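## Task

Put the blue wire down so it lies on its own, at least a hand's width away from all the other wires, with no wire left dangling over the table edge.

## Robot and tools

Robot: two arms, left_arm and right_arm, each a six-joint arm ending in a two-finger parallel gripper with a wrist camera. In the scene frame the origin sits at table-top height, midway between the arms, +x points out over the table, +z up, and left_arm is on the +y side (base near y = +0.293 m; right_arm near y = -0.338 m). Hand positions, orientations and targets in results are given in each arm's own base frame; the table and fixed cameras use the scene frame. A gripper's fingers point along its +z axis and close along its y axis. end_effector_position is the point between the pads, roughly 1 cm short of the fingertips.

The common row: 14 numbers, each from -1 to 1, always for both arms: left_arm dx, dy, dz, rx, ry, rz, opening, then right_arm the same seven. dx to rz are offsets, not poses: they are measured along the axes of that arm's Hand target as it stood when the action or move began. 1.0 equals 0.6 m of travel or 180 degrees; rx, ry, rz form a single rotation vector. Opening is absolute: +1 fully open (0.093 m), -1 closed. Because offsets count from the current Hand target, sending the same offset twice moves the hand twice. Six zeros re-command an arm's present Hand target; always resend the gripper's present opening, since a 0 there means half-open.

execute_actions(actions, cameras): actions is a list of actions; each action is a list of up to 15 rows, one per 1/30 s control step, all rows measured from the start pose of that action (not chained). A short action repeats its last row to fill 15 steps. An empty list returns camera images and the full state. cameras: list of names, ["all"], or [] for none.

move(target, speed, blend, opening_speed, grip_force, blocking, cameras): drives each gripper in a straight line toward the target. target is one 14-number row or a list of up to 15 rows; every row in a list is an offset from the same starting Hand targets. speed is the top path speed in m/s (0.002 to 2.9, default 0.25; rotation up to twice that in rad/s), one value or one per target. blend (m) rounds corners between list targets; 0 stops at each. opening_speed sets how fast the commanded opening changes, per second on the -1..+1 scale, minimum 0.2. grip_force is the pad force limit in newtons, 10 to 50, per arm or shared; it persists, and low values close slowly. The whole move is capped at 10 s. blocking=false returns early while the move continues. Paths ignore obstacles and the other arm, grippers lag and overshoot more at high speed, and passing near an arm's own base can flip its shoulder, so route around it. The result adds a move: line: done, off_target, moving, held or fault, plus limits=paced (pose clipped) or limits=held (steps withheld). Unnamed arms ended within 10 mm and 2 degrees; neither done nor off_target tells you about contact.

wait(seconds 0 to 10): lets time pass holding the last commands; a running move continues. stop(): brakes a running move, needing some distance. zoom_image(camera, region [x0, y0, x1, y1] in pixels, at most 504 by 504): magnifies the newest image of cam_head_left, cam_head_right, cam_high, cam_low, cam_left_wrist or cam_right_wrist (all 672x504). read_manual(section "licences") only returns licence text. finished_scene(scene): ends the current scene, given its number; call nothing after it in that reply.

Reading results: Hand target is the last commanded pose after clipping; the gripper often stops short of it, and the next command, even zeros, requests it again. If still short, send the gap as an offset. Orientation commands are clipped to 40 degrees from the measured orientation per step. grip_measured uses the opening scale: pads meet near -0.94, and each millimetre of object width adds about 0.0208; it may read up to 0.02 high. Reading below -0.94 after sending -1 does not prove a thin object is held. To hold, keep sending the closing number; to release, send a value well above the object's width reading. Joint positions end with the finger opening in metres. Joint torques for joints 1 to 3 wrap at ±28 N m. Joint velocities may be omitted when all are within noise. Friction and gravity can leave the hand low, short or tilted, especially at long reach; check position and orientation after moves and correct tilt.

Avoid: dropping or flinging wires, releasing things that are still moving, fast or deep contacts (speed and target depth both raise force), pressing into the table or the fixtures (a bar under the bases, a plate behind it and a low rail before the table, up to about 3 cm high, with no warning on contact), any contact between the two arms or one gripper closing on the other, strain on a wrist camera cable, and leaving anything off or hanging over the table edge. A blocked arm keeps pushing until you command its target back past the gripper. Motors heat from holding loads, stretching out or straining at unreachable poses: MOTOR HOT appears at 75 °C, an over-temperature fold at 90 °C disables that arm, and at 100 °C it collapses. Loose objects may occasionally get nudged by outside pushes.

Each tool is called in YAML: its name, and indented under it one key for each argument.

## Session

execute_actions:
  actions: []

Scene clock: 0.00 s.
left_arm: end_effector_position=(+0.3709, -0.3608, +0.2279) grip_measured=-0.929 end_effector_quat_wxyz=(+0.436, +0.522, +0.567, -0.466) | right_arm: end_effector_position=(+0.3754, +0.0000, +0.4000) grip_measured=+1.000 end_effector_quat_wxyz=(+0.704, +0.000, +0.710, +0.000)
Joint positions: left_arm=[-0.486 1.914 1.37 0.163 1.045 0.258 0.001] | right_arm=[0 1.047 1.047 -0.009 0 0 0.093]
Joint velocities: within noise
Joint torques (N m): no reading
Motor temperatures (°C): left_arm=[22 23 25 19 19 21 21] | right_arm=[19 26 24 22 18 21 19]
Heat: left arm: 25 °C; right arm: 26 °C.
Hand target: left_arm +0.3724, -0.3598, +0.2365; +0.444, +0.523, +0.562, -0.463 | right_arm +0.3733, +0.0001, +0.4084; +0.712, +0.000, +0.702, +0.000
Tool commands: left_gripper/opening=-0.935496 right_gripper/opening=+1.0
camera_calibration:
cam_left_wrist: T_world_to_cam=[[-0.994057, -0.0311836, 0.104299, 0.332021], [-0.102516, 0.590485, -0.800511, 0.473672], [-0.0366244, -0.806446, -0.590173, -0.0580987], [0, 0, 0, 1]] pos_world=[0.376479, -0.316196, 0.310261]
cam_right_wrist: T_world_to_cam=[[0.028648, -0.999535, 0.0104026, -0.0122418], [-0.472777, -0.0227182, -0.880889, 0.563785], [0.880717, 0.0203176, -0.473208, -0.0514758], [0, 0, 0, 1]] pos_world=[0.31223, 0.00161791, 0.472401]

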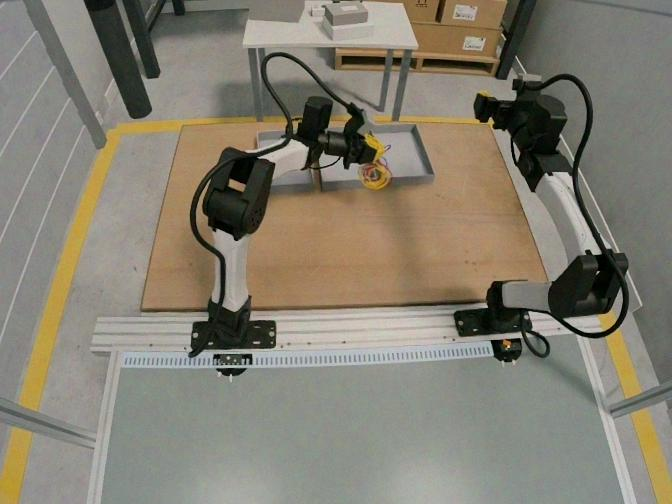

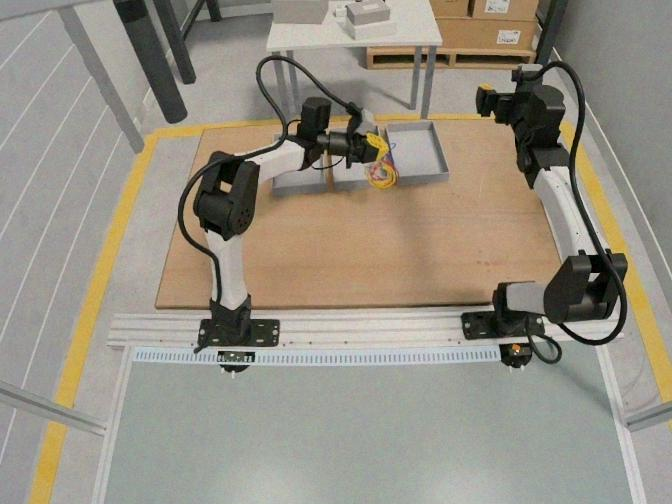

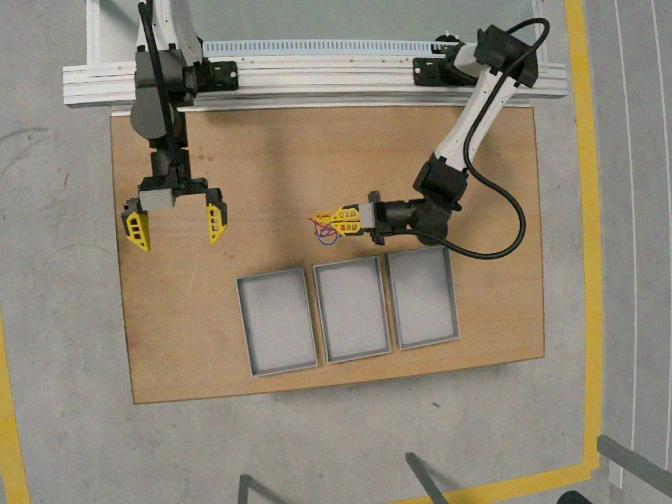

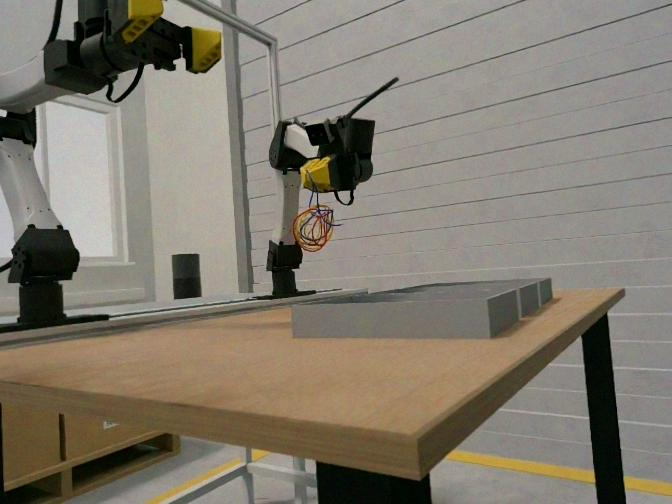

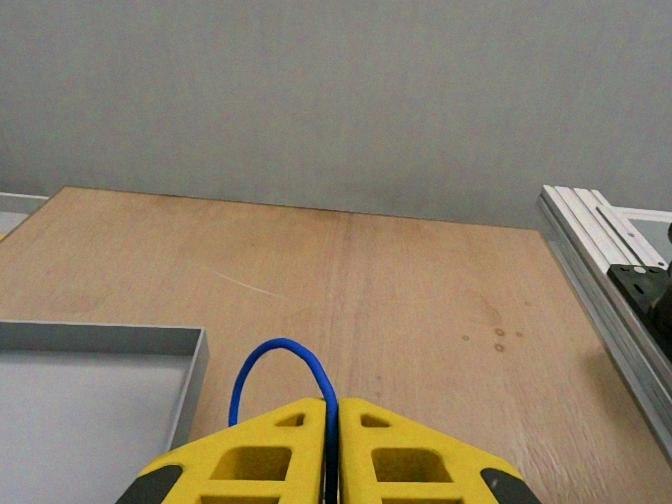

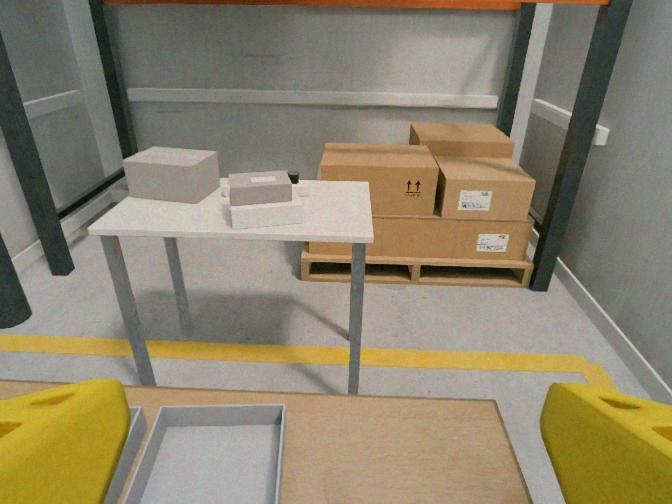

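zoom_image:
  camera: "cam_low"
  region: [260, 140, 390, 270]

zoom_image:
  camera: "cam_high"
  region: [280, 180, 380, 270]

zoom_image:
  camera: "cam_head_right"
  region: [320, 110, 420, 200]

zoom_image:
  camera: "cam_head_left"
  region: [320, 110, 420, 200]

zoom_image:
  camera: "cam_left_wrist"
  region: [200, 320, 440, 504]

Scaled by 3.877 from the camera's 672x504 image, which has a finer 960x720 frame.

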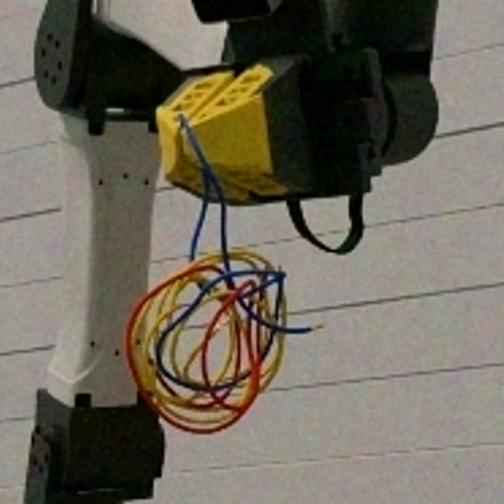

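Scaled by 5.040 from the camera's 672x504 image, which has a finer 960x720 frame.

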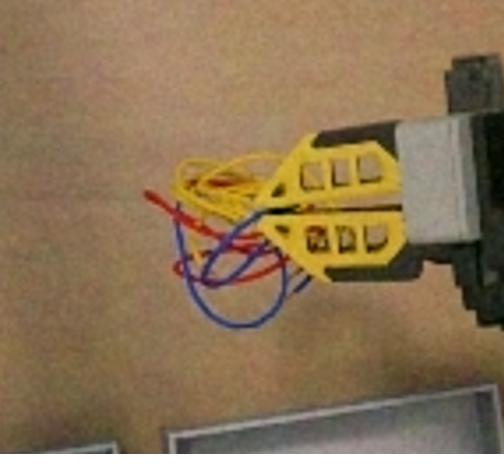

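Scaled by 5.040 from the camera's 672x504 image, which has a finer 960x720 frame.

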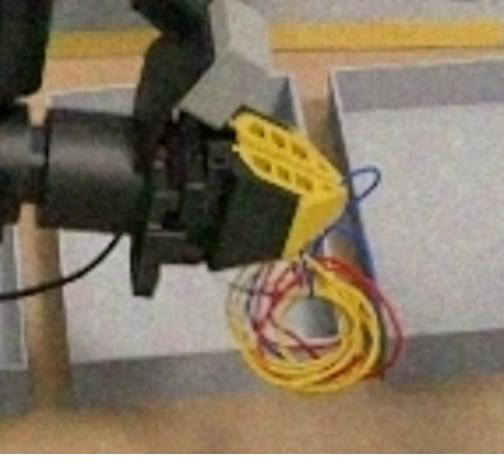

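Scaled by 5.040 from the camera's 672x504 image, which has a finer 960x720 frame.

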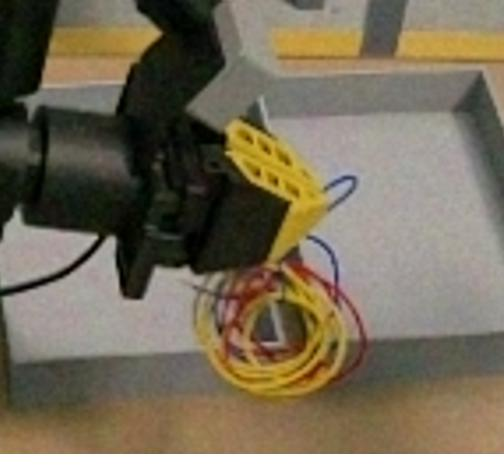

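Scaled by 2.100 from the camera's 672x504 image, which has a finer 960x720 frame.

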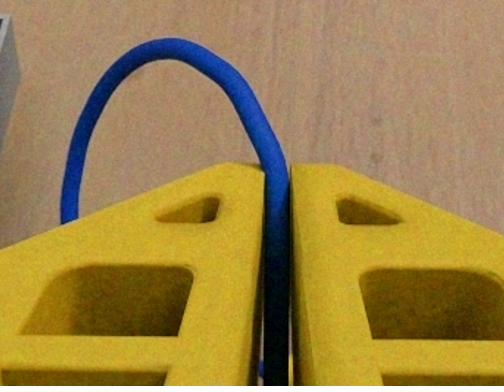

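move:
  target: [-0.246,-0.014,-0.045,0,0,0,-0.935,0.28,0.2,-0.012,-0.487,-0.1305,0.1305,1]
  speed: 0.3
  cameras: ["all"]

zoom_image:
  camera: "cam_low"
  region: [200, 40, 400, 240]

zoom_image:
  camera: "cam_high"
  region: [230, 170, 380, 280]

zoom_image:
  camera: "cam_right_wrist"
  region: [150, 100, 550, 500]

Scene clock: 77.60 s.
left_arm: end_effector_position=(+0.3684, -0.3595, +0.3819) grip_measured=-0.929 end_effector_quat_wxyz=(+0.438, +0.521, +0.565, -0.466) | right_arm: end_effector_position=(+0.3707, +0.1168, +0.2265) grip_measured=+1.000 end_effector_quat_wxyz=(+0.528, -0.345, +0.592, +0.503)
Joint positions: left_arm=[-0.486 1.9 1.966 -0.436 1.045 0.252 0.001] | right_arm=[-0.137 1.82 0.77 1.458 -1.413 0.637 0.093]
Joint torques (N m): left_arm=[0.06 -7.84 9.54 1.65 0.27 0.23] | right_arm=[0.88 -7.84 7.68 2.88 0.17 -0.32]
Motor temperatures (°C): left_arm=[22 34 34 25 19 21 21] | right_arm=[19 27 34 34 18 21 19]
Heat: left arm: 34 °C; right arm: 34 °C.
Hand target: left_arm +0.3722, -0.3594, +0.3870; +0.444, +0.523, +0.561, -0.463 | right_arm +0.3684, +0.1201, +0.2403; +0.615, -0.358, +0.350, +0.609
Off the commanded pose: left_arm 0.006 m, 1 deg | right_arm 0.014 m, 32 deg.
joint sent to its limit (right arm) — joint 4 (wrist pitch), upper limit. The joint targets are off in orientation, not in position.
move: off_target (right_arm)
camera_calibration:
cam_left_wrist: T_world_to_cam=[[-0.994382, -0.03173, 0.100979, 0.314633], [-0.100334, 0.586435, -0.803758, 0.594935], [-0.0337142, -0.809375, -0.586324, 0.0302865], [0, 0, 0, 1]] pos_world=[0.373579, -0.314394, 0.46417]
cam_right_wrist: T_world_to_cam=[[0.948037, -0.230671, -0.219128, -0.272114], [-0.289954, -0.342893, -0.893505, 0.383869], [0.130968, 0.910612, -0.39196, 0.0237555], [0, 0, 0, 1]] pos_world=[0.366167, 0.0472253, 0.292672]

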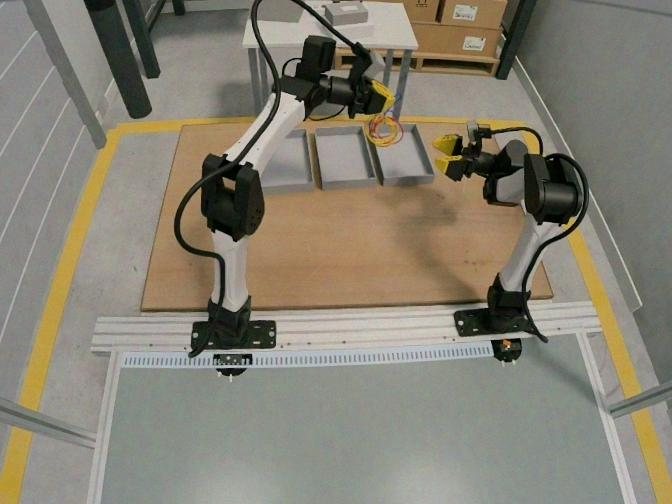

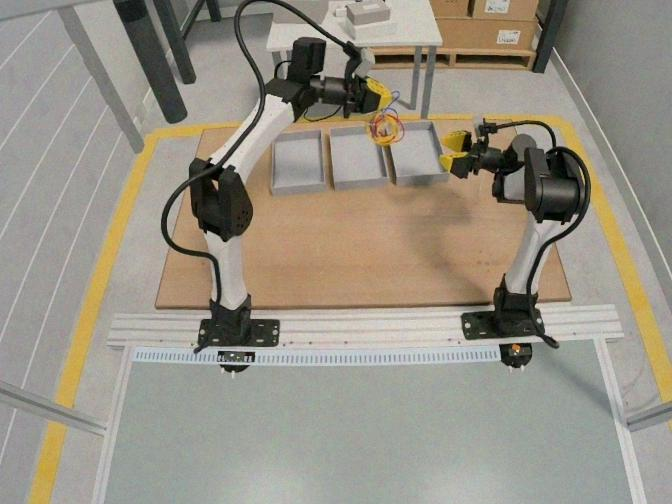

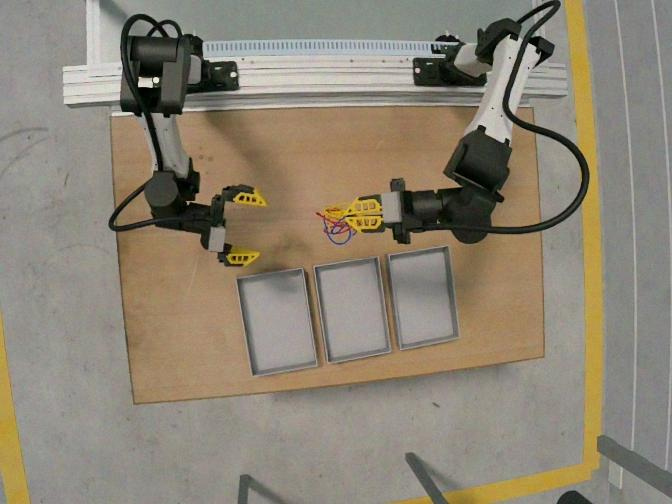

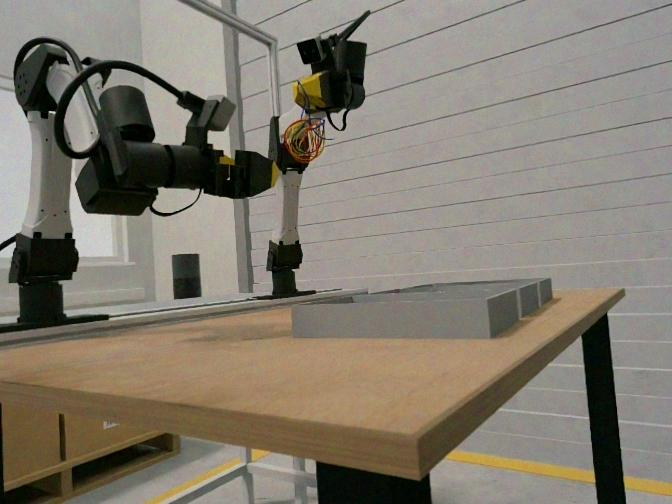

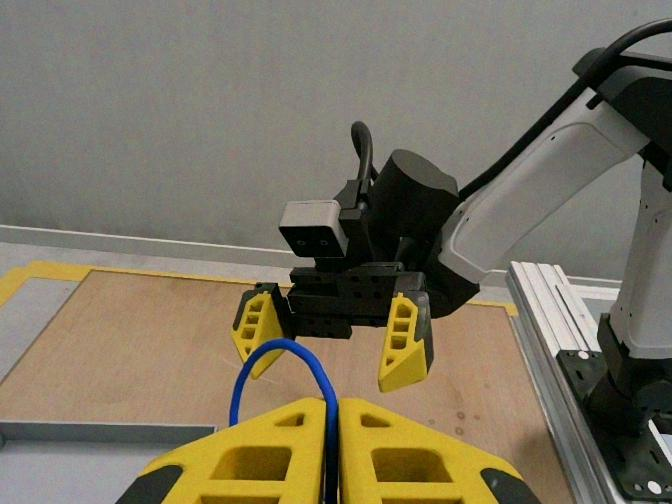

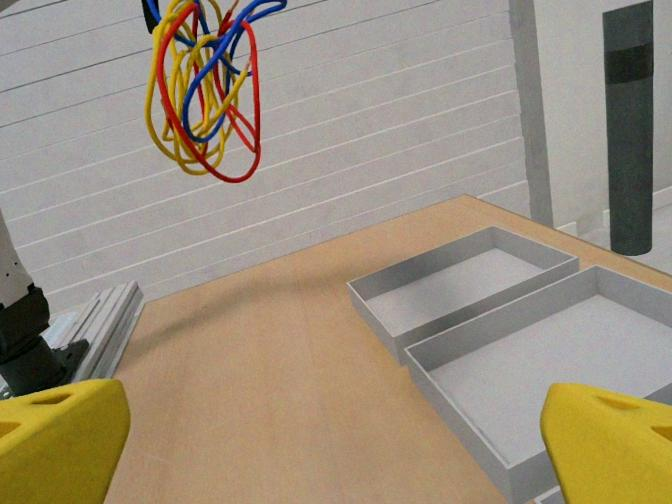

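Scaled by 2.520 from the camera's 672x504 image, which has a finer 960x720 frame.

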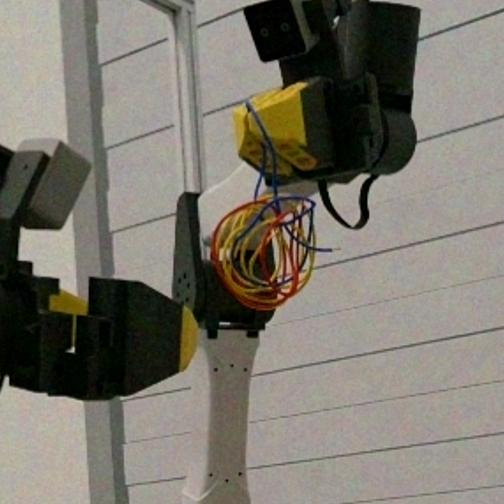

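Scaled by 3.360 from the camera's 672x504 image, which has a finer 960x720 frame.

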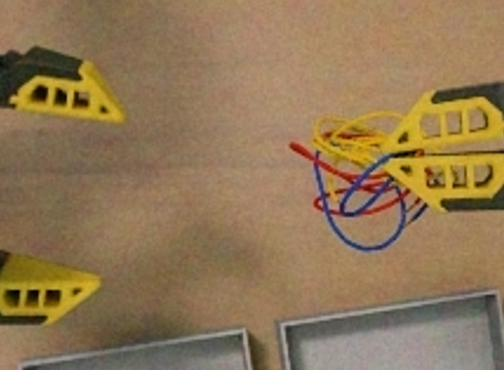

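Scaled by 1.260 from the camera's 672x504 image, which has a finer 960x720 frame.

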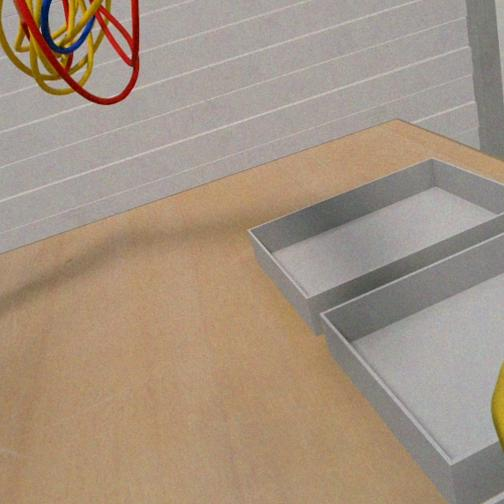

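move:
  target: [0,0,0,0,0,0,-0.935,0.044,0.03,0.129,0.104,0.135,0.051,1]
  cameras: ["cam_high","cam_low","cam_right_wrist"]

zoom_image:
  camera: "cam_low"
  region: [220, 60, 360, 200]

zoom_image:
  camera: "cam_high"
  region: [240, 170, 390, 280]

Scene clock: 98.97 s.
left_arm: end_effector_position=(+0.3684, -0.3595, +0.3819) grip_measured=-0.929 end_effector_quat_wxyz=(+0.438, +0.521, +0.565, -0.466) | right_arm: end_effector_position=(+0.3529, +0.1998, +0.2454) grip_measured=+1.000 end_effector_quat_wxyz=(+0.510, -0.335, +0.602, +0.515)
Joint positions: left_arm=[-0.486 1.9 1.966 -0.436 1.045 0.252 0.001] | right_arm=[0.122 1.624 0.746 1.01 -1.172 0.404 0.093]
Joint torques (N m): left_arm=[0.06 -7.86 9.55 1.65 0.27 0.24] | right_arm=[0.79 -10.65 6.31 1.86 0.22 -0.32]
Heat: left arm: 35 °C; right arm: 34 °C.
Hand target: left_arm +0.3722, -0.3594, +0.3870; +0.444, +0.523, +0.561, -0.463 | right_arm +0.3502, +0.2004, +0.2558; +0.528, -0.345, +0.591, +0.503
Off the commanded pose: left_arm 0.006 m, 1 deg | right_arm 0.011 m, 3 deg.
move: off_target (right_arm)
camera_calibration:
cam_right_wrist: T_world_to_cam=[[0.938746, -0.218843, -0.266203, -0.219578], [-0.329562, -0.344325, -0.879107, 0.434876], [0.100726, 0.912988, -0.395356, -0.0310324], [0, 0, 0, 1]] pos_world=[0.352572, 0.130018, 0.311581]
Images, in order (width x height): cam_high 672x504, cam_low 672x504, cam_right_wrist 672x504.

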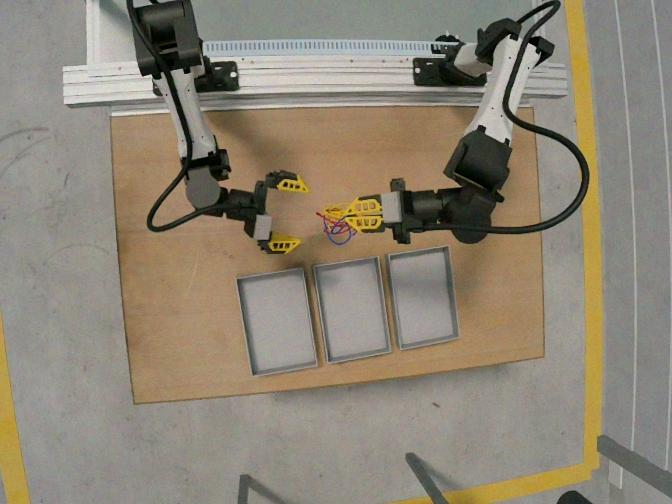

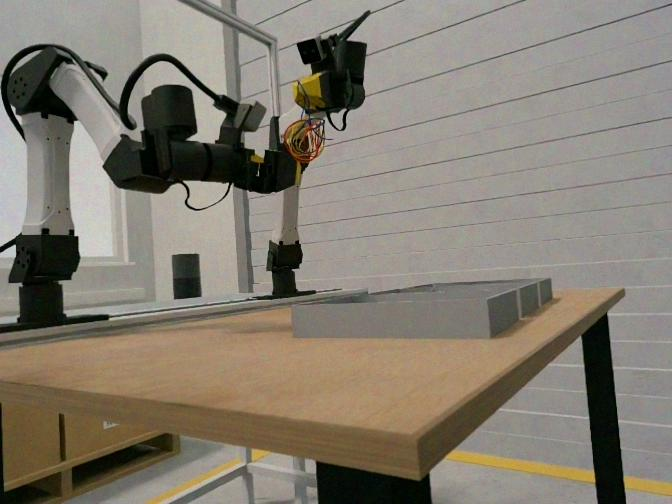

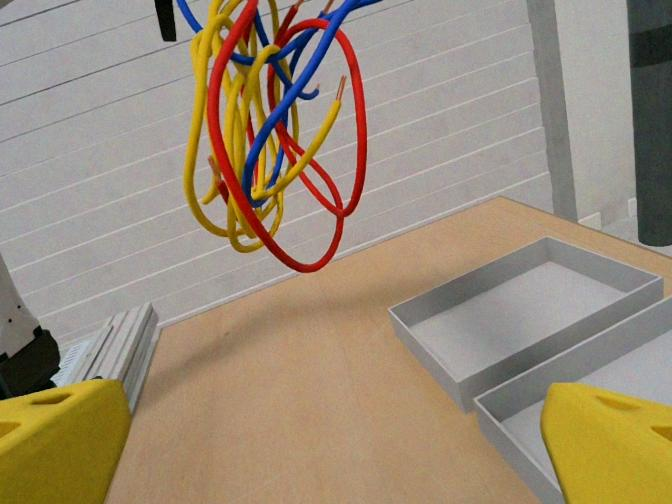

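Scaled by 3.600 from the camera's 672x504 image, which has a finer 960x720 frame.

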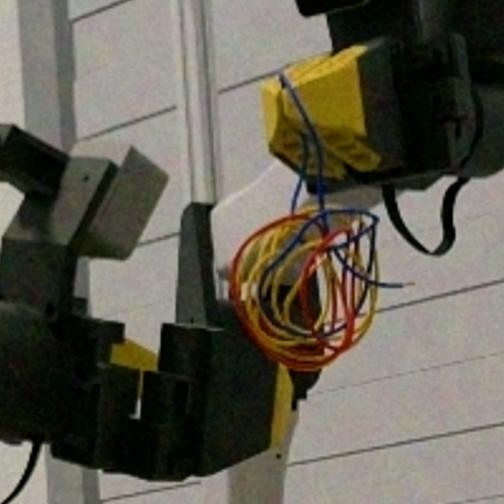

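Scaled by 3.360 from the camera's 672x504 image, which has a finer 960x720 frame.

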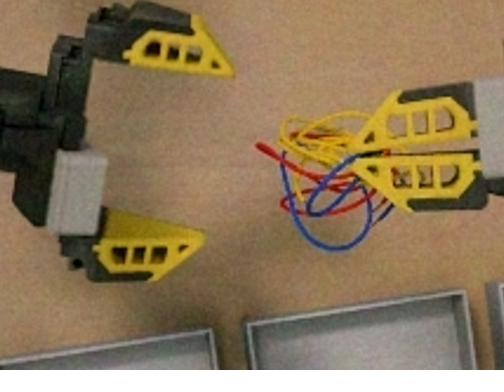

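move:
  target: [0,0,0,0,0,0,-0.935,0.002,0.046,0.128,0,0,0,1]
  cameras: ["cam_right_wrist","cam_low","cam_head_right"]

zoom_image:
  camera: "cam_low"
  region: [240, 80, 360, 200]

Scene clock: 120.90 s.
left_arm: end_effector_position=(+0.3683, -0.3595, +0.3818) grip_measured=-0.929 end_effector_quat_wxyz=(+0.438, +0.521, +0.565, -0.466) | right_arm: end_effector_position=(+0.3411, +0.2794, +0.2501) grip_measured=+1.000 end_effector_quat_wxyz=(+0.505, -0.336, +0.607, +0.514)
Joint positions: left_arm=[-0.486 1.9 1.966 -0.437 1.045 0.252 0.001] | right_arm=[0.377 1.622 0.803 0.882 -0.922 0.337 0.093]
Joint torques (N m): left_arm=[0.08 -7.84 9.55 1.65 0.26 0.24] | right_arm=[0.59 -9.13 9.44 2.06 0.11 -0.22]
Motor temperatures (°C): left_arm=[22 33 36 27 19 21 21] | right_arm=[19 32 32 32 18 21 19]
Heat: left arm: 36 °C; right arm: 32 °C.
Hand target: left_arm +0.3722, -0.3594, +0.3869; +0.444, +0.523, +0.562, -0.463 | right_arm +0.3455, +0.2812, +0.2660; +0.528, -0.344, +0.591, +0.503
Off the commanded pose: left_arm 0.006 m, 1 deg | right_arm 0.016 m, 3 deg.
move: off_target (right_arm)
camera_calibration:
cam_right_wrist: T_world_to_cam=[[0.93684, -0.219819, -0.272049, -0.187446], [-0.336576, -0.355074, -0.872146, 0.466097], [0.0951168, 0.908627, -0.406633, -0.0946945], [0, 0, 0, 1]] pos_world=[0.341491, 0.210337, 0.317004]
Images, in order (width x height): cam_head_right 672x504, cam_low 672x504, cam_right_wrist 672x504.

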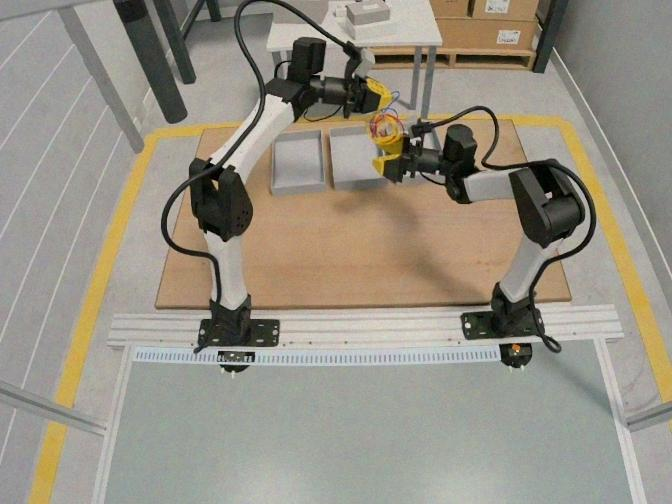

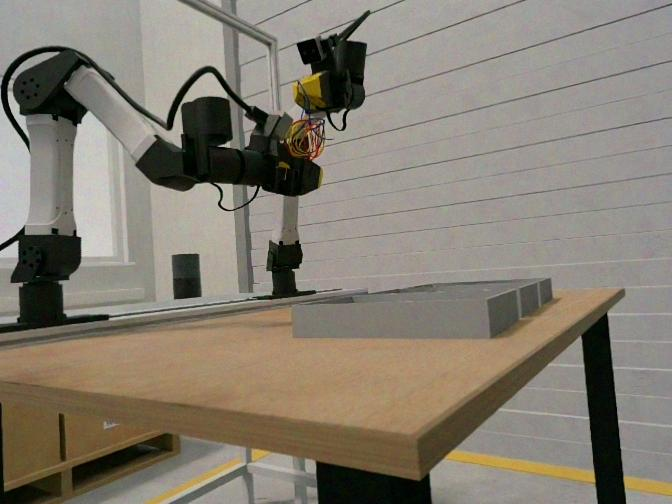

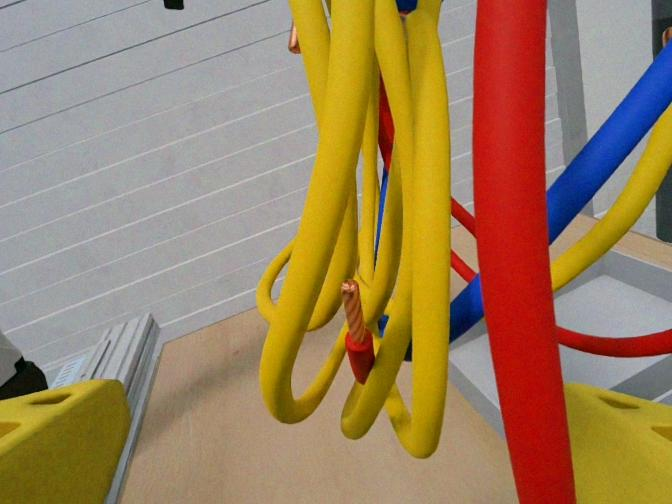

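Scaled by 4.200 from the camera's 672x504 image, which has a finer 960x720 frame.

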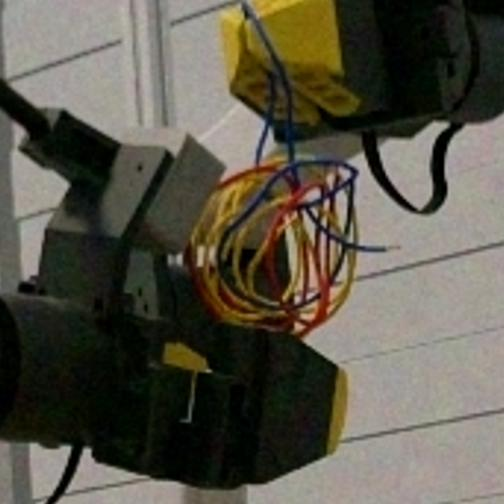

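move:
  target: [0,0,0,0,0,0,-0.935,0,0,0,0,0,0,-1]
  opening_speed: 0.8
  cameras: ["cam_right_wrist","cam_low"]

zoom_image:
  camera: "cam_low"
  region: [240, 80, 360, 200]

Scene clock: 130.60 s.
left_arm: end_effector_position=(+0.3683, -0.3595, +0.3818) grip_measured=-0.929 end_effector_quat_wxyz=(+0.438, +0.521, +0.565, -0.466) | right_arm: end_effector_position=(+0.3413, +0.2793, +0.2499) grip_measured=-0.987 end_effector_quat_wxyz=(+0.505, -0.336, +0.607, +0.513)
Joint positions: left_arm=[-0.486 1.9 1.966 -0.437 1.045 0.252 0.001] | right_arm=[0.377 1.622 0.803 0.881 -0.921 0.336 0]
Joint torques (N m): left_arm=[0.08 -7.84 9.55 1.65 0.27 0.24] | right_arm=[0.38 -8.91 9.29 2.05 0.16 -0.29]
Heat: left arm: 37 °C; right arm: 33 °C.
Hand target: left_arm +0.3722, -0.3594, +0.3869; +0.444, +0.523, +0.562, -0.463 | right_arm +0.3455, +0.2812, +0.2660; +0.528, -0.344, +0.591, +0.503
Off the commanded pose: left_arm 0.006 m, 1 deg | right_arm 0.017 m, 3 deg.
move: off_target (right_arm)
camera_calibration:
cam_right_wrist: T_world_to_cam=[[0.936681, -0.22079, -0.271808, -0.187382], [-0.33679, -0.355386, -0.871936, 0.466117], [0.0959183, 0.908269, -0.407243, -0.0947503], [0, 0, 0, 1]] pos_world=[0.341589, 0.210338, 0.316906]
Images, in order (width x height): cam_low 672x504, cam_right_wrist 672x504.

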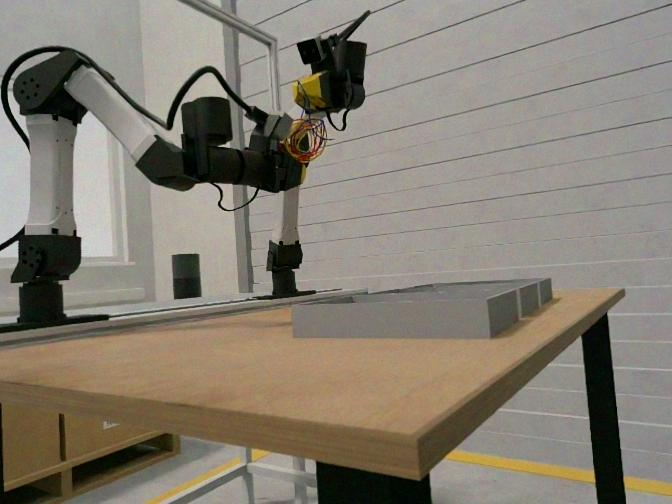

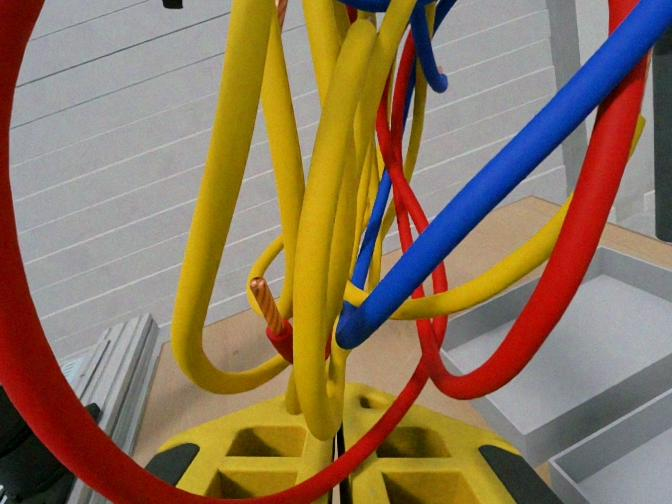

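Scaled by 4.200 from the camera's 672x504 image, which has a finer 960x720 frame.

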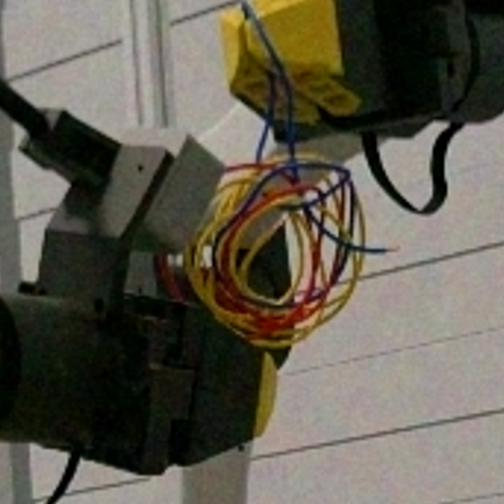

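move:
  target:
    - [0,0,0,0,0,0,-0.935,0,0,0,0,0,0,1]
    - [0,0,0,0,0,0,-0.935,-0.023,0.005,0,0,0,0,1]
  opening_speed: 1.2
  cameras: ["cam_right_wrist","cam_low"]

Scene clock: 138.77 s.
left_arm: end_effector_position=(+0.3683, -0.3595, +0.3818) grip_measured=-0.929 end_effector_quat_wxyz=(+0.438, +0.521, +0.565, -0.466) | right_arm: end_effector_position=(+0.3439, +0.2804, +0.2561) grip_measured=+1.000 end_effector_quat_wxyz=(+0.499, -0.334, +0.613, +0.514)
Joint positions: left_arm=[-0.486 1.9 1.966 -0.437 1.045 0.252 0.001] | right_arm=[0.377 1.61 0.834 0.82 -0.921 0.336 0.093]
Joint torques (N m): left_arm=[0.06 -7.86 9.55 1.65 0.27 0.24] | right_arm=[0.31 -10.91 9.52 2.08 0.15 -0.25]
Heat: left arm: 37 °C; right arm: 34 °C.
Hand target: left_arm +0.3722, -0.3594, +0.3869; +0.444, +0.523, +0.562, -0.463 | right_arm +0.3455, +0.2802, +0.2799; +0.528, -0.344, +0.591, +0.503
Off the commanded pose: left_arm 0.006 m, 1 deg | right_arm 0.024 m, 4 deg.
move: off_target (right_arm)
camera_calibration:
cam_right_wrist: T_world_to_cam=[[0.932033, -0.222585, -0.285957, -0.18218], [-0.351275, -0.361144, -0.863818, 0.477273], [0.0890009, 0.905556, -0.414786, -0.0883828], [0, 0, 0, 1]] pos_world=[0.345318, 0.211849, 0.323521]
Images, in order (width x height): cam_low 672x504, cam_right_wrist 672x504.

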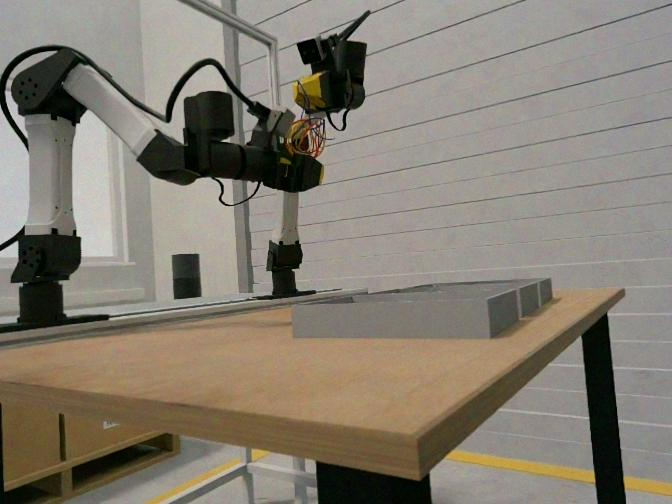

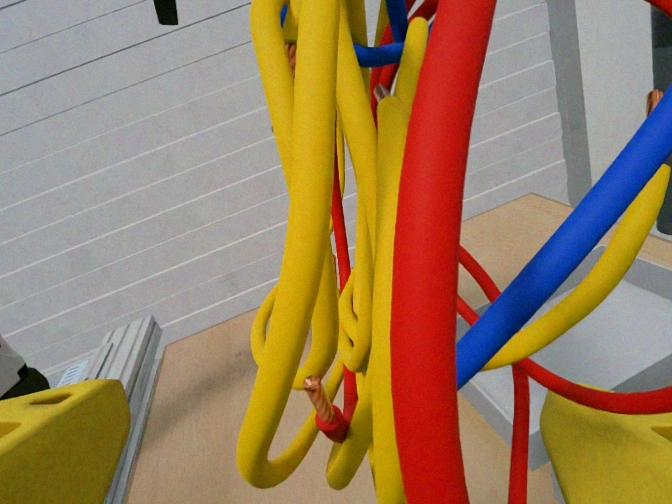

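move:
  target: [0,0,0,0,0,0,-0.935,0,0,0,0,0,0,-1]
  opening_speed: 0.8
  cameras: ["cam_right_wrist"]

Scene clock: 146.20 s.
left_arm: end_effector_position=(+0.3683, -0.3595, +0.3818) grip_measured=-0.929 end_effector_quat_wxyz=(+0.438, +0.521, +0.565, -0.466) | right_arm: end_effector_position=(+0.3439, +0.2804, +0.2558) grip_measured=-0.984 end_effector_quat_wxyz=(+0.498, -0.333, +0.613, +0.514)
Joint positions: left_arm=[-0.486 1.9 1.966 -0.437 1.045 0.252 0.001] | right_arm=[0.377 1.61 0.834 0.818 -0.921 0.336 0]
Joint torques (N m): left_arm=[0.08 -7.86 9.57 1.66 0.27 0.24] | right_arm=[0.44 -10.91 9.29 2.14 0.19 -0.32]
Heat: left arm: 37 °C; right arm: 36 °C.
Hand target: left_arm +0.3722, -0.3594, +0.3869; +0.444, +0.523, +0.562, -0.463 | right_arm +0.3455, +0.2802, +0.2799; +0.528, -0.344, +0.592, +0.503
Off the commanded pose: left_arm 0.006 m, 1 deg | right_arm 0.024 m, 5 deg.
move: off_target (right_arm)
camera_calibration:
cam_right_wrist: T_world_to_cam=[[0.931526, -0.222867, -0.287384, -0.181665], [-0.352778, -0.361758, -0.862948, 0.47742], [0.0883592, 0.905241, -0.41561, -0.0879622], [0, 0, 0, 1]] pos_world=[0.345421, 0.21185, 0.323223]
Images, in order (width x height): cam_right_wrist 672x504.

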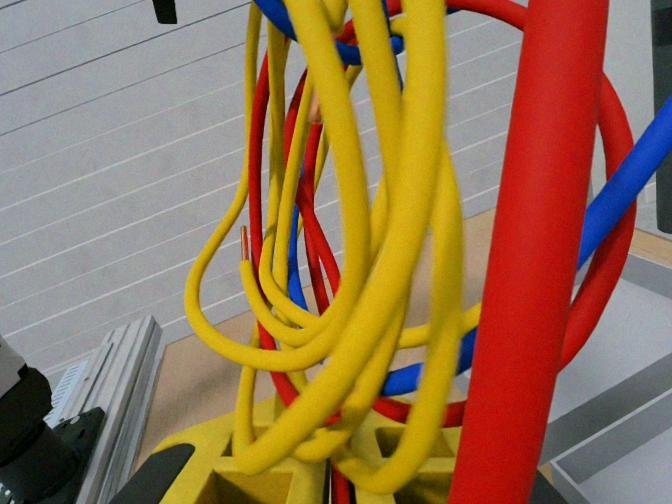

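move:
  target:
    - [0,0,0,0,0,0,-0.935,0,0,0,0,0,0,0.6]
    - [0,0,0,0,0,0,-0.935,-0.03,0.005,0,0,0,0,0.6]
  opening_speed: 1.5
  cameras: ["cam_right_wrist"]

Scene clock: 154.23 s.
left_arm: end_effector_position=(+0.3683, -0.3595, +0.3818) grip_measured=-0.929 end_effector_quat_wxyz=(+0.438, +0.521, +0.565, -0.466) | right_arm: end_effector_position=(+0.3449, +0.2808, +0.2754) grip_measured=+0.599 end_effector_quat_wxyz=(+0.500, -0.334, +0.612, +0.514)
Joint positions: left_arm=[-0.486 1.9 1.966 -0.437 1.045 0.252 0.001] | right_arm=[0.377 1.577 0.884 0.74 -0.921 0.336 0.074]
Joint torques (N m): left_arm=[0.06 -7.86 9.54 1.65 0.27 0.24] | right_arm=[-0.16 -10.4 9.61 2.17 0.06 -0.26]
Motor temperatures (°C): left_arm=[22 33 38 28 19 21 21] | right_arm=[19 38 36 35 18 21 19]
Heat: left arm: 38 °C; right arm: 38 °C.
Hand target: left_arm +0.3722, -0.3594, +0.3869; +0.444, +0.523, +0.562, -0.463 | right_arm +0.3464, +0.2788, +0.2981; +0.527, -0.344, +0.592, +0.503
Off the commanded pose: left_arm 0.006 m, 1 deg | right_arm 0.023 m, 4 deg.
move: off_target (right_arm)
camera_calibration:
cam_right_wrist: T_world_to_cam=[[0.932826, -0.222357, -0.283536, -0.178518], [-0.348835, -0.360149, -0.865221, 0.493668], [0.0902729, 0.906008, -0.413522, -0.0817301], [0, 0, 0, 1]] pos_world=[0.346113, 0.212147, 0.342719]
Images, in order (width x height): cam_right_wrist 672x504.

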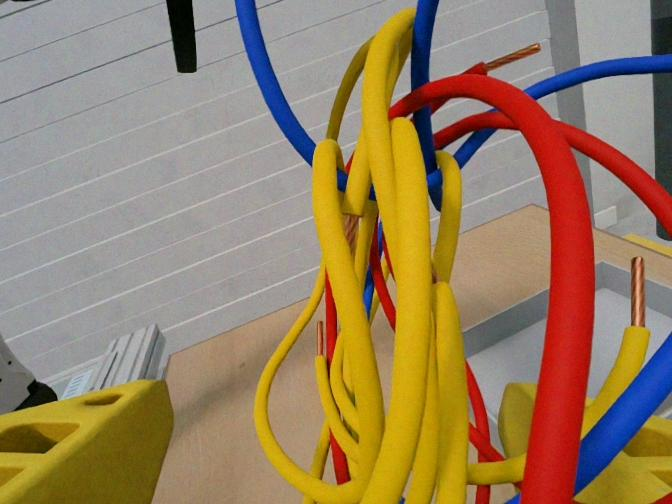

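move:
  target:
    - [0,0,0,0,0,0,-0.935,0.022,-0.004,0,0,0,0,0.6]
    - [0,0,0,0,0,0,-0.935,0.022,-0.004,0,0,0,0,-1]
  opening_speed: 0.8
  cameras: ["cam_right_wrist","cam_low"]

zoom_image:
  camera: "cam_low"
  region: [240, 80, 360, 200]

Scene clock: 166.13 s.
left_arm: end_effector_position=(+0.3683, -0.3595, +0.3818) grip_measured=-0.929 end_effector_quat_wxyz=(+0.438, +0.521, +0.565, -0.466) | right_arm: end_effector_position=(+0.3445, +0.2806, +0.2816) grip_measured=-0.943 end_effector_quat_wxyz=(+0.513, -0.339, +0.600, +0.512)
Joint positions: left_arm=[-0.486 1.9 1.966 -0.437 1.045 0.252 0.001] | right_arm=[0.377 1.577 0.884 0.775 -0.921 0.336 0]
Joint torques (N m): left_arm=[0.05 -7.86 9.54 1.66 0.27 0.23] | right_arm=[0.06 -8.23 6.76 2.35 0.08 -0.32]
Heat: left arm: 38 °C; right arm: 39 °C.
Hand target: left_arm +0.3722, -0.3594, +0.3869; +0.444, +0.523, +0.562, -0.463 | right_arm +0.3459, +0.2798, +0.2848; +0.528, -0.344, +0.591, +0.503
Off the commanded pose: left_arm 0.006 m, 1 deg | right_arm 0.003 m, 2 deg.
move: done
camera_calibration:
cam_right_wrist: T_world_to_cam=[[0.941925, -0.218843, -0.254724, -0.18864], [-0.31934, -0.348975, -0.881044, 0.490037], [0.103918, 0.911221, -0.398594, -0.0893278], [0, 0, 0, 1]] pos_world=[0.343456, 0.211125, 0.348087]
Images, in order (width x height): cam_low 672x504, cam_right_wrist 672x504.

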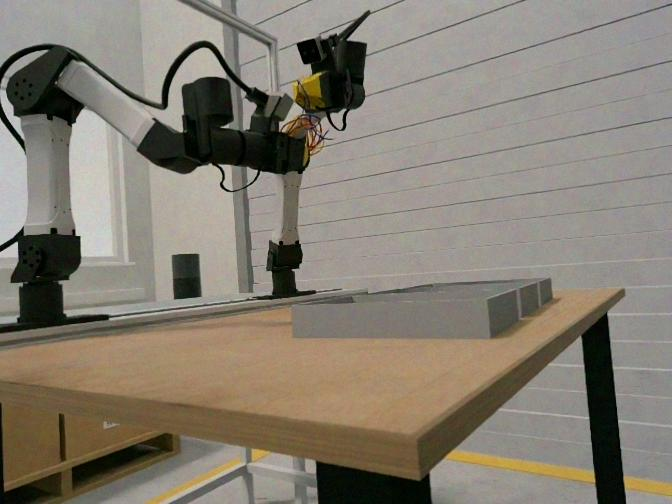

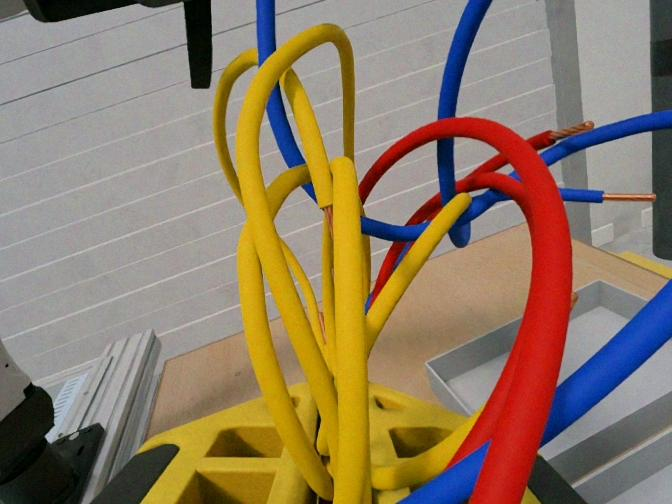

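Scaled by 4.200 from the camera's 672x504 image, which has a finer 960x720 frame.

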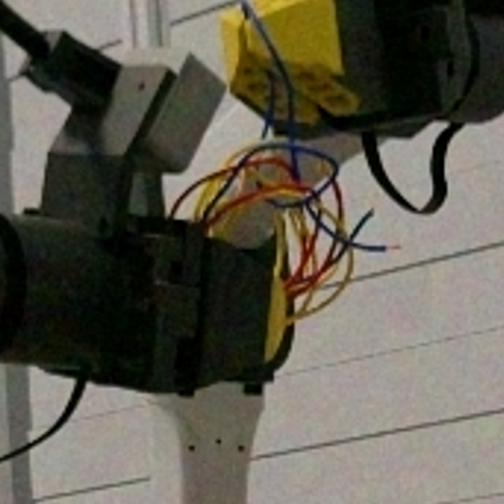

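move:
  target: [-0.1,-0.006,-0.018,0,0,0,-0.935,0.03,-0.005,0,0,0,0,-1]
  speed: 0.06
  cameras: ["cam_right_wrist","cam_low"]

zoom_image:
  camera: "cam_low"
  region: [240, 50, 360, 200]

Scene clock: 173.43 s.
left_arm: end_effector_position=(+0.3698, -0.3603, +0.4409) grip_measured=-0.929 end_effector_quat_wxyz=(+0.431, +0.517, +0.571, -0.469) | right_arm: end_effector_position=(+0.3448, +0.2792, +0.2847) grip_measured=-0.961 end_effector_quat_wxyz=(+0.540, -0.345, +0.578, +0.505)
Joint positions: left_arm=[-0.486 2.095 2.533 -0.823 1.045 0.245 0.001] | right_arm=[0.377 1.593 0.858 0.888 -0.907 0.335 0]
Joint torques (N m): left_arm=[0.03 -8.55 8.51 1.75 0.27 0.3] | right_arm=[0.7 -6.3 5.22 1.89 0.08 -0.32]
Heat: left arm: 38 °C; right arm: 39 °C.
Hand target: left_arm +0.3721, -0.3594, +0.4479; +0.444, +0.523, +0.562, -0.463 | right_arm +0.3450, +0.2813, +0.2667; +0.528, -0.345, +0.591, +0.503
Off the commanded pose: left_arm 0.007 m, 2 deg | right_arm 0.018 m, 2 deg.
move: off_target (right_arm)
camera_calibration:
cam_right_wrist: T_world_to_cam=[[0.953753, -0.225959, -0.198236, -0.206681], [-0.264914, -0.32022, -0.909549, 0.473725], [0.142042, 0.920001, -0.365271, -0.111945], [0, 0, 0, 1]] pos_world=[0.33852, 0.207984, 0.349015]
Images, in order (width x height): cam_low 672x504, cam_right_wrist 672x504.

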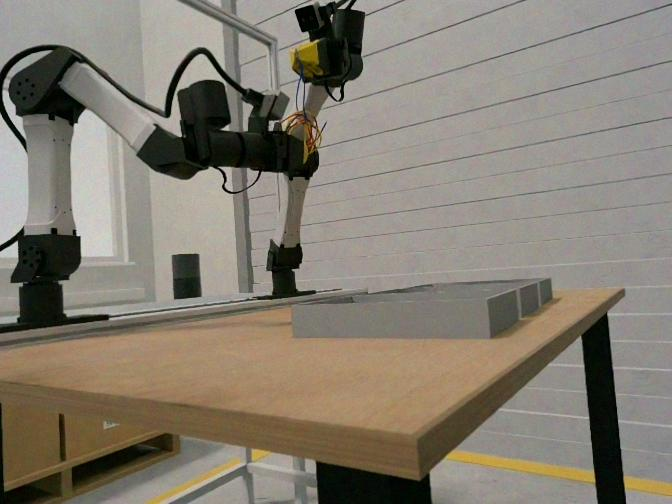

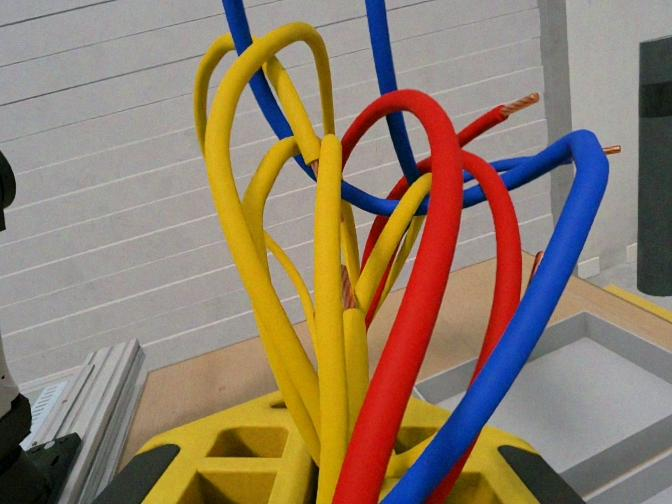

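Scaled by 3.360 from the camera's 672x504 image, which has a finer 960x720 frame.

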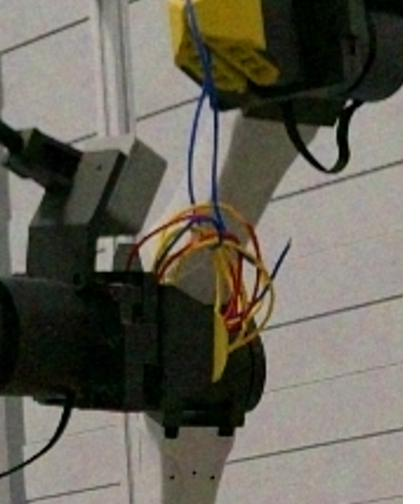

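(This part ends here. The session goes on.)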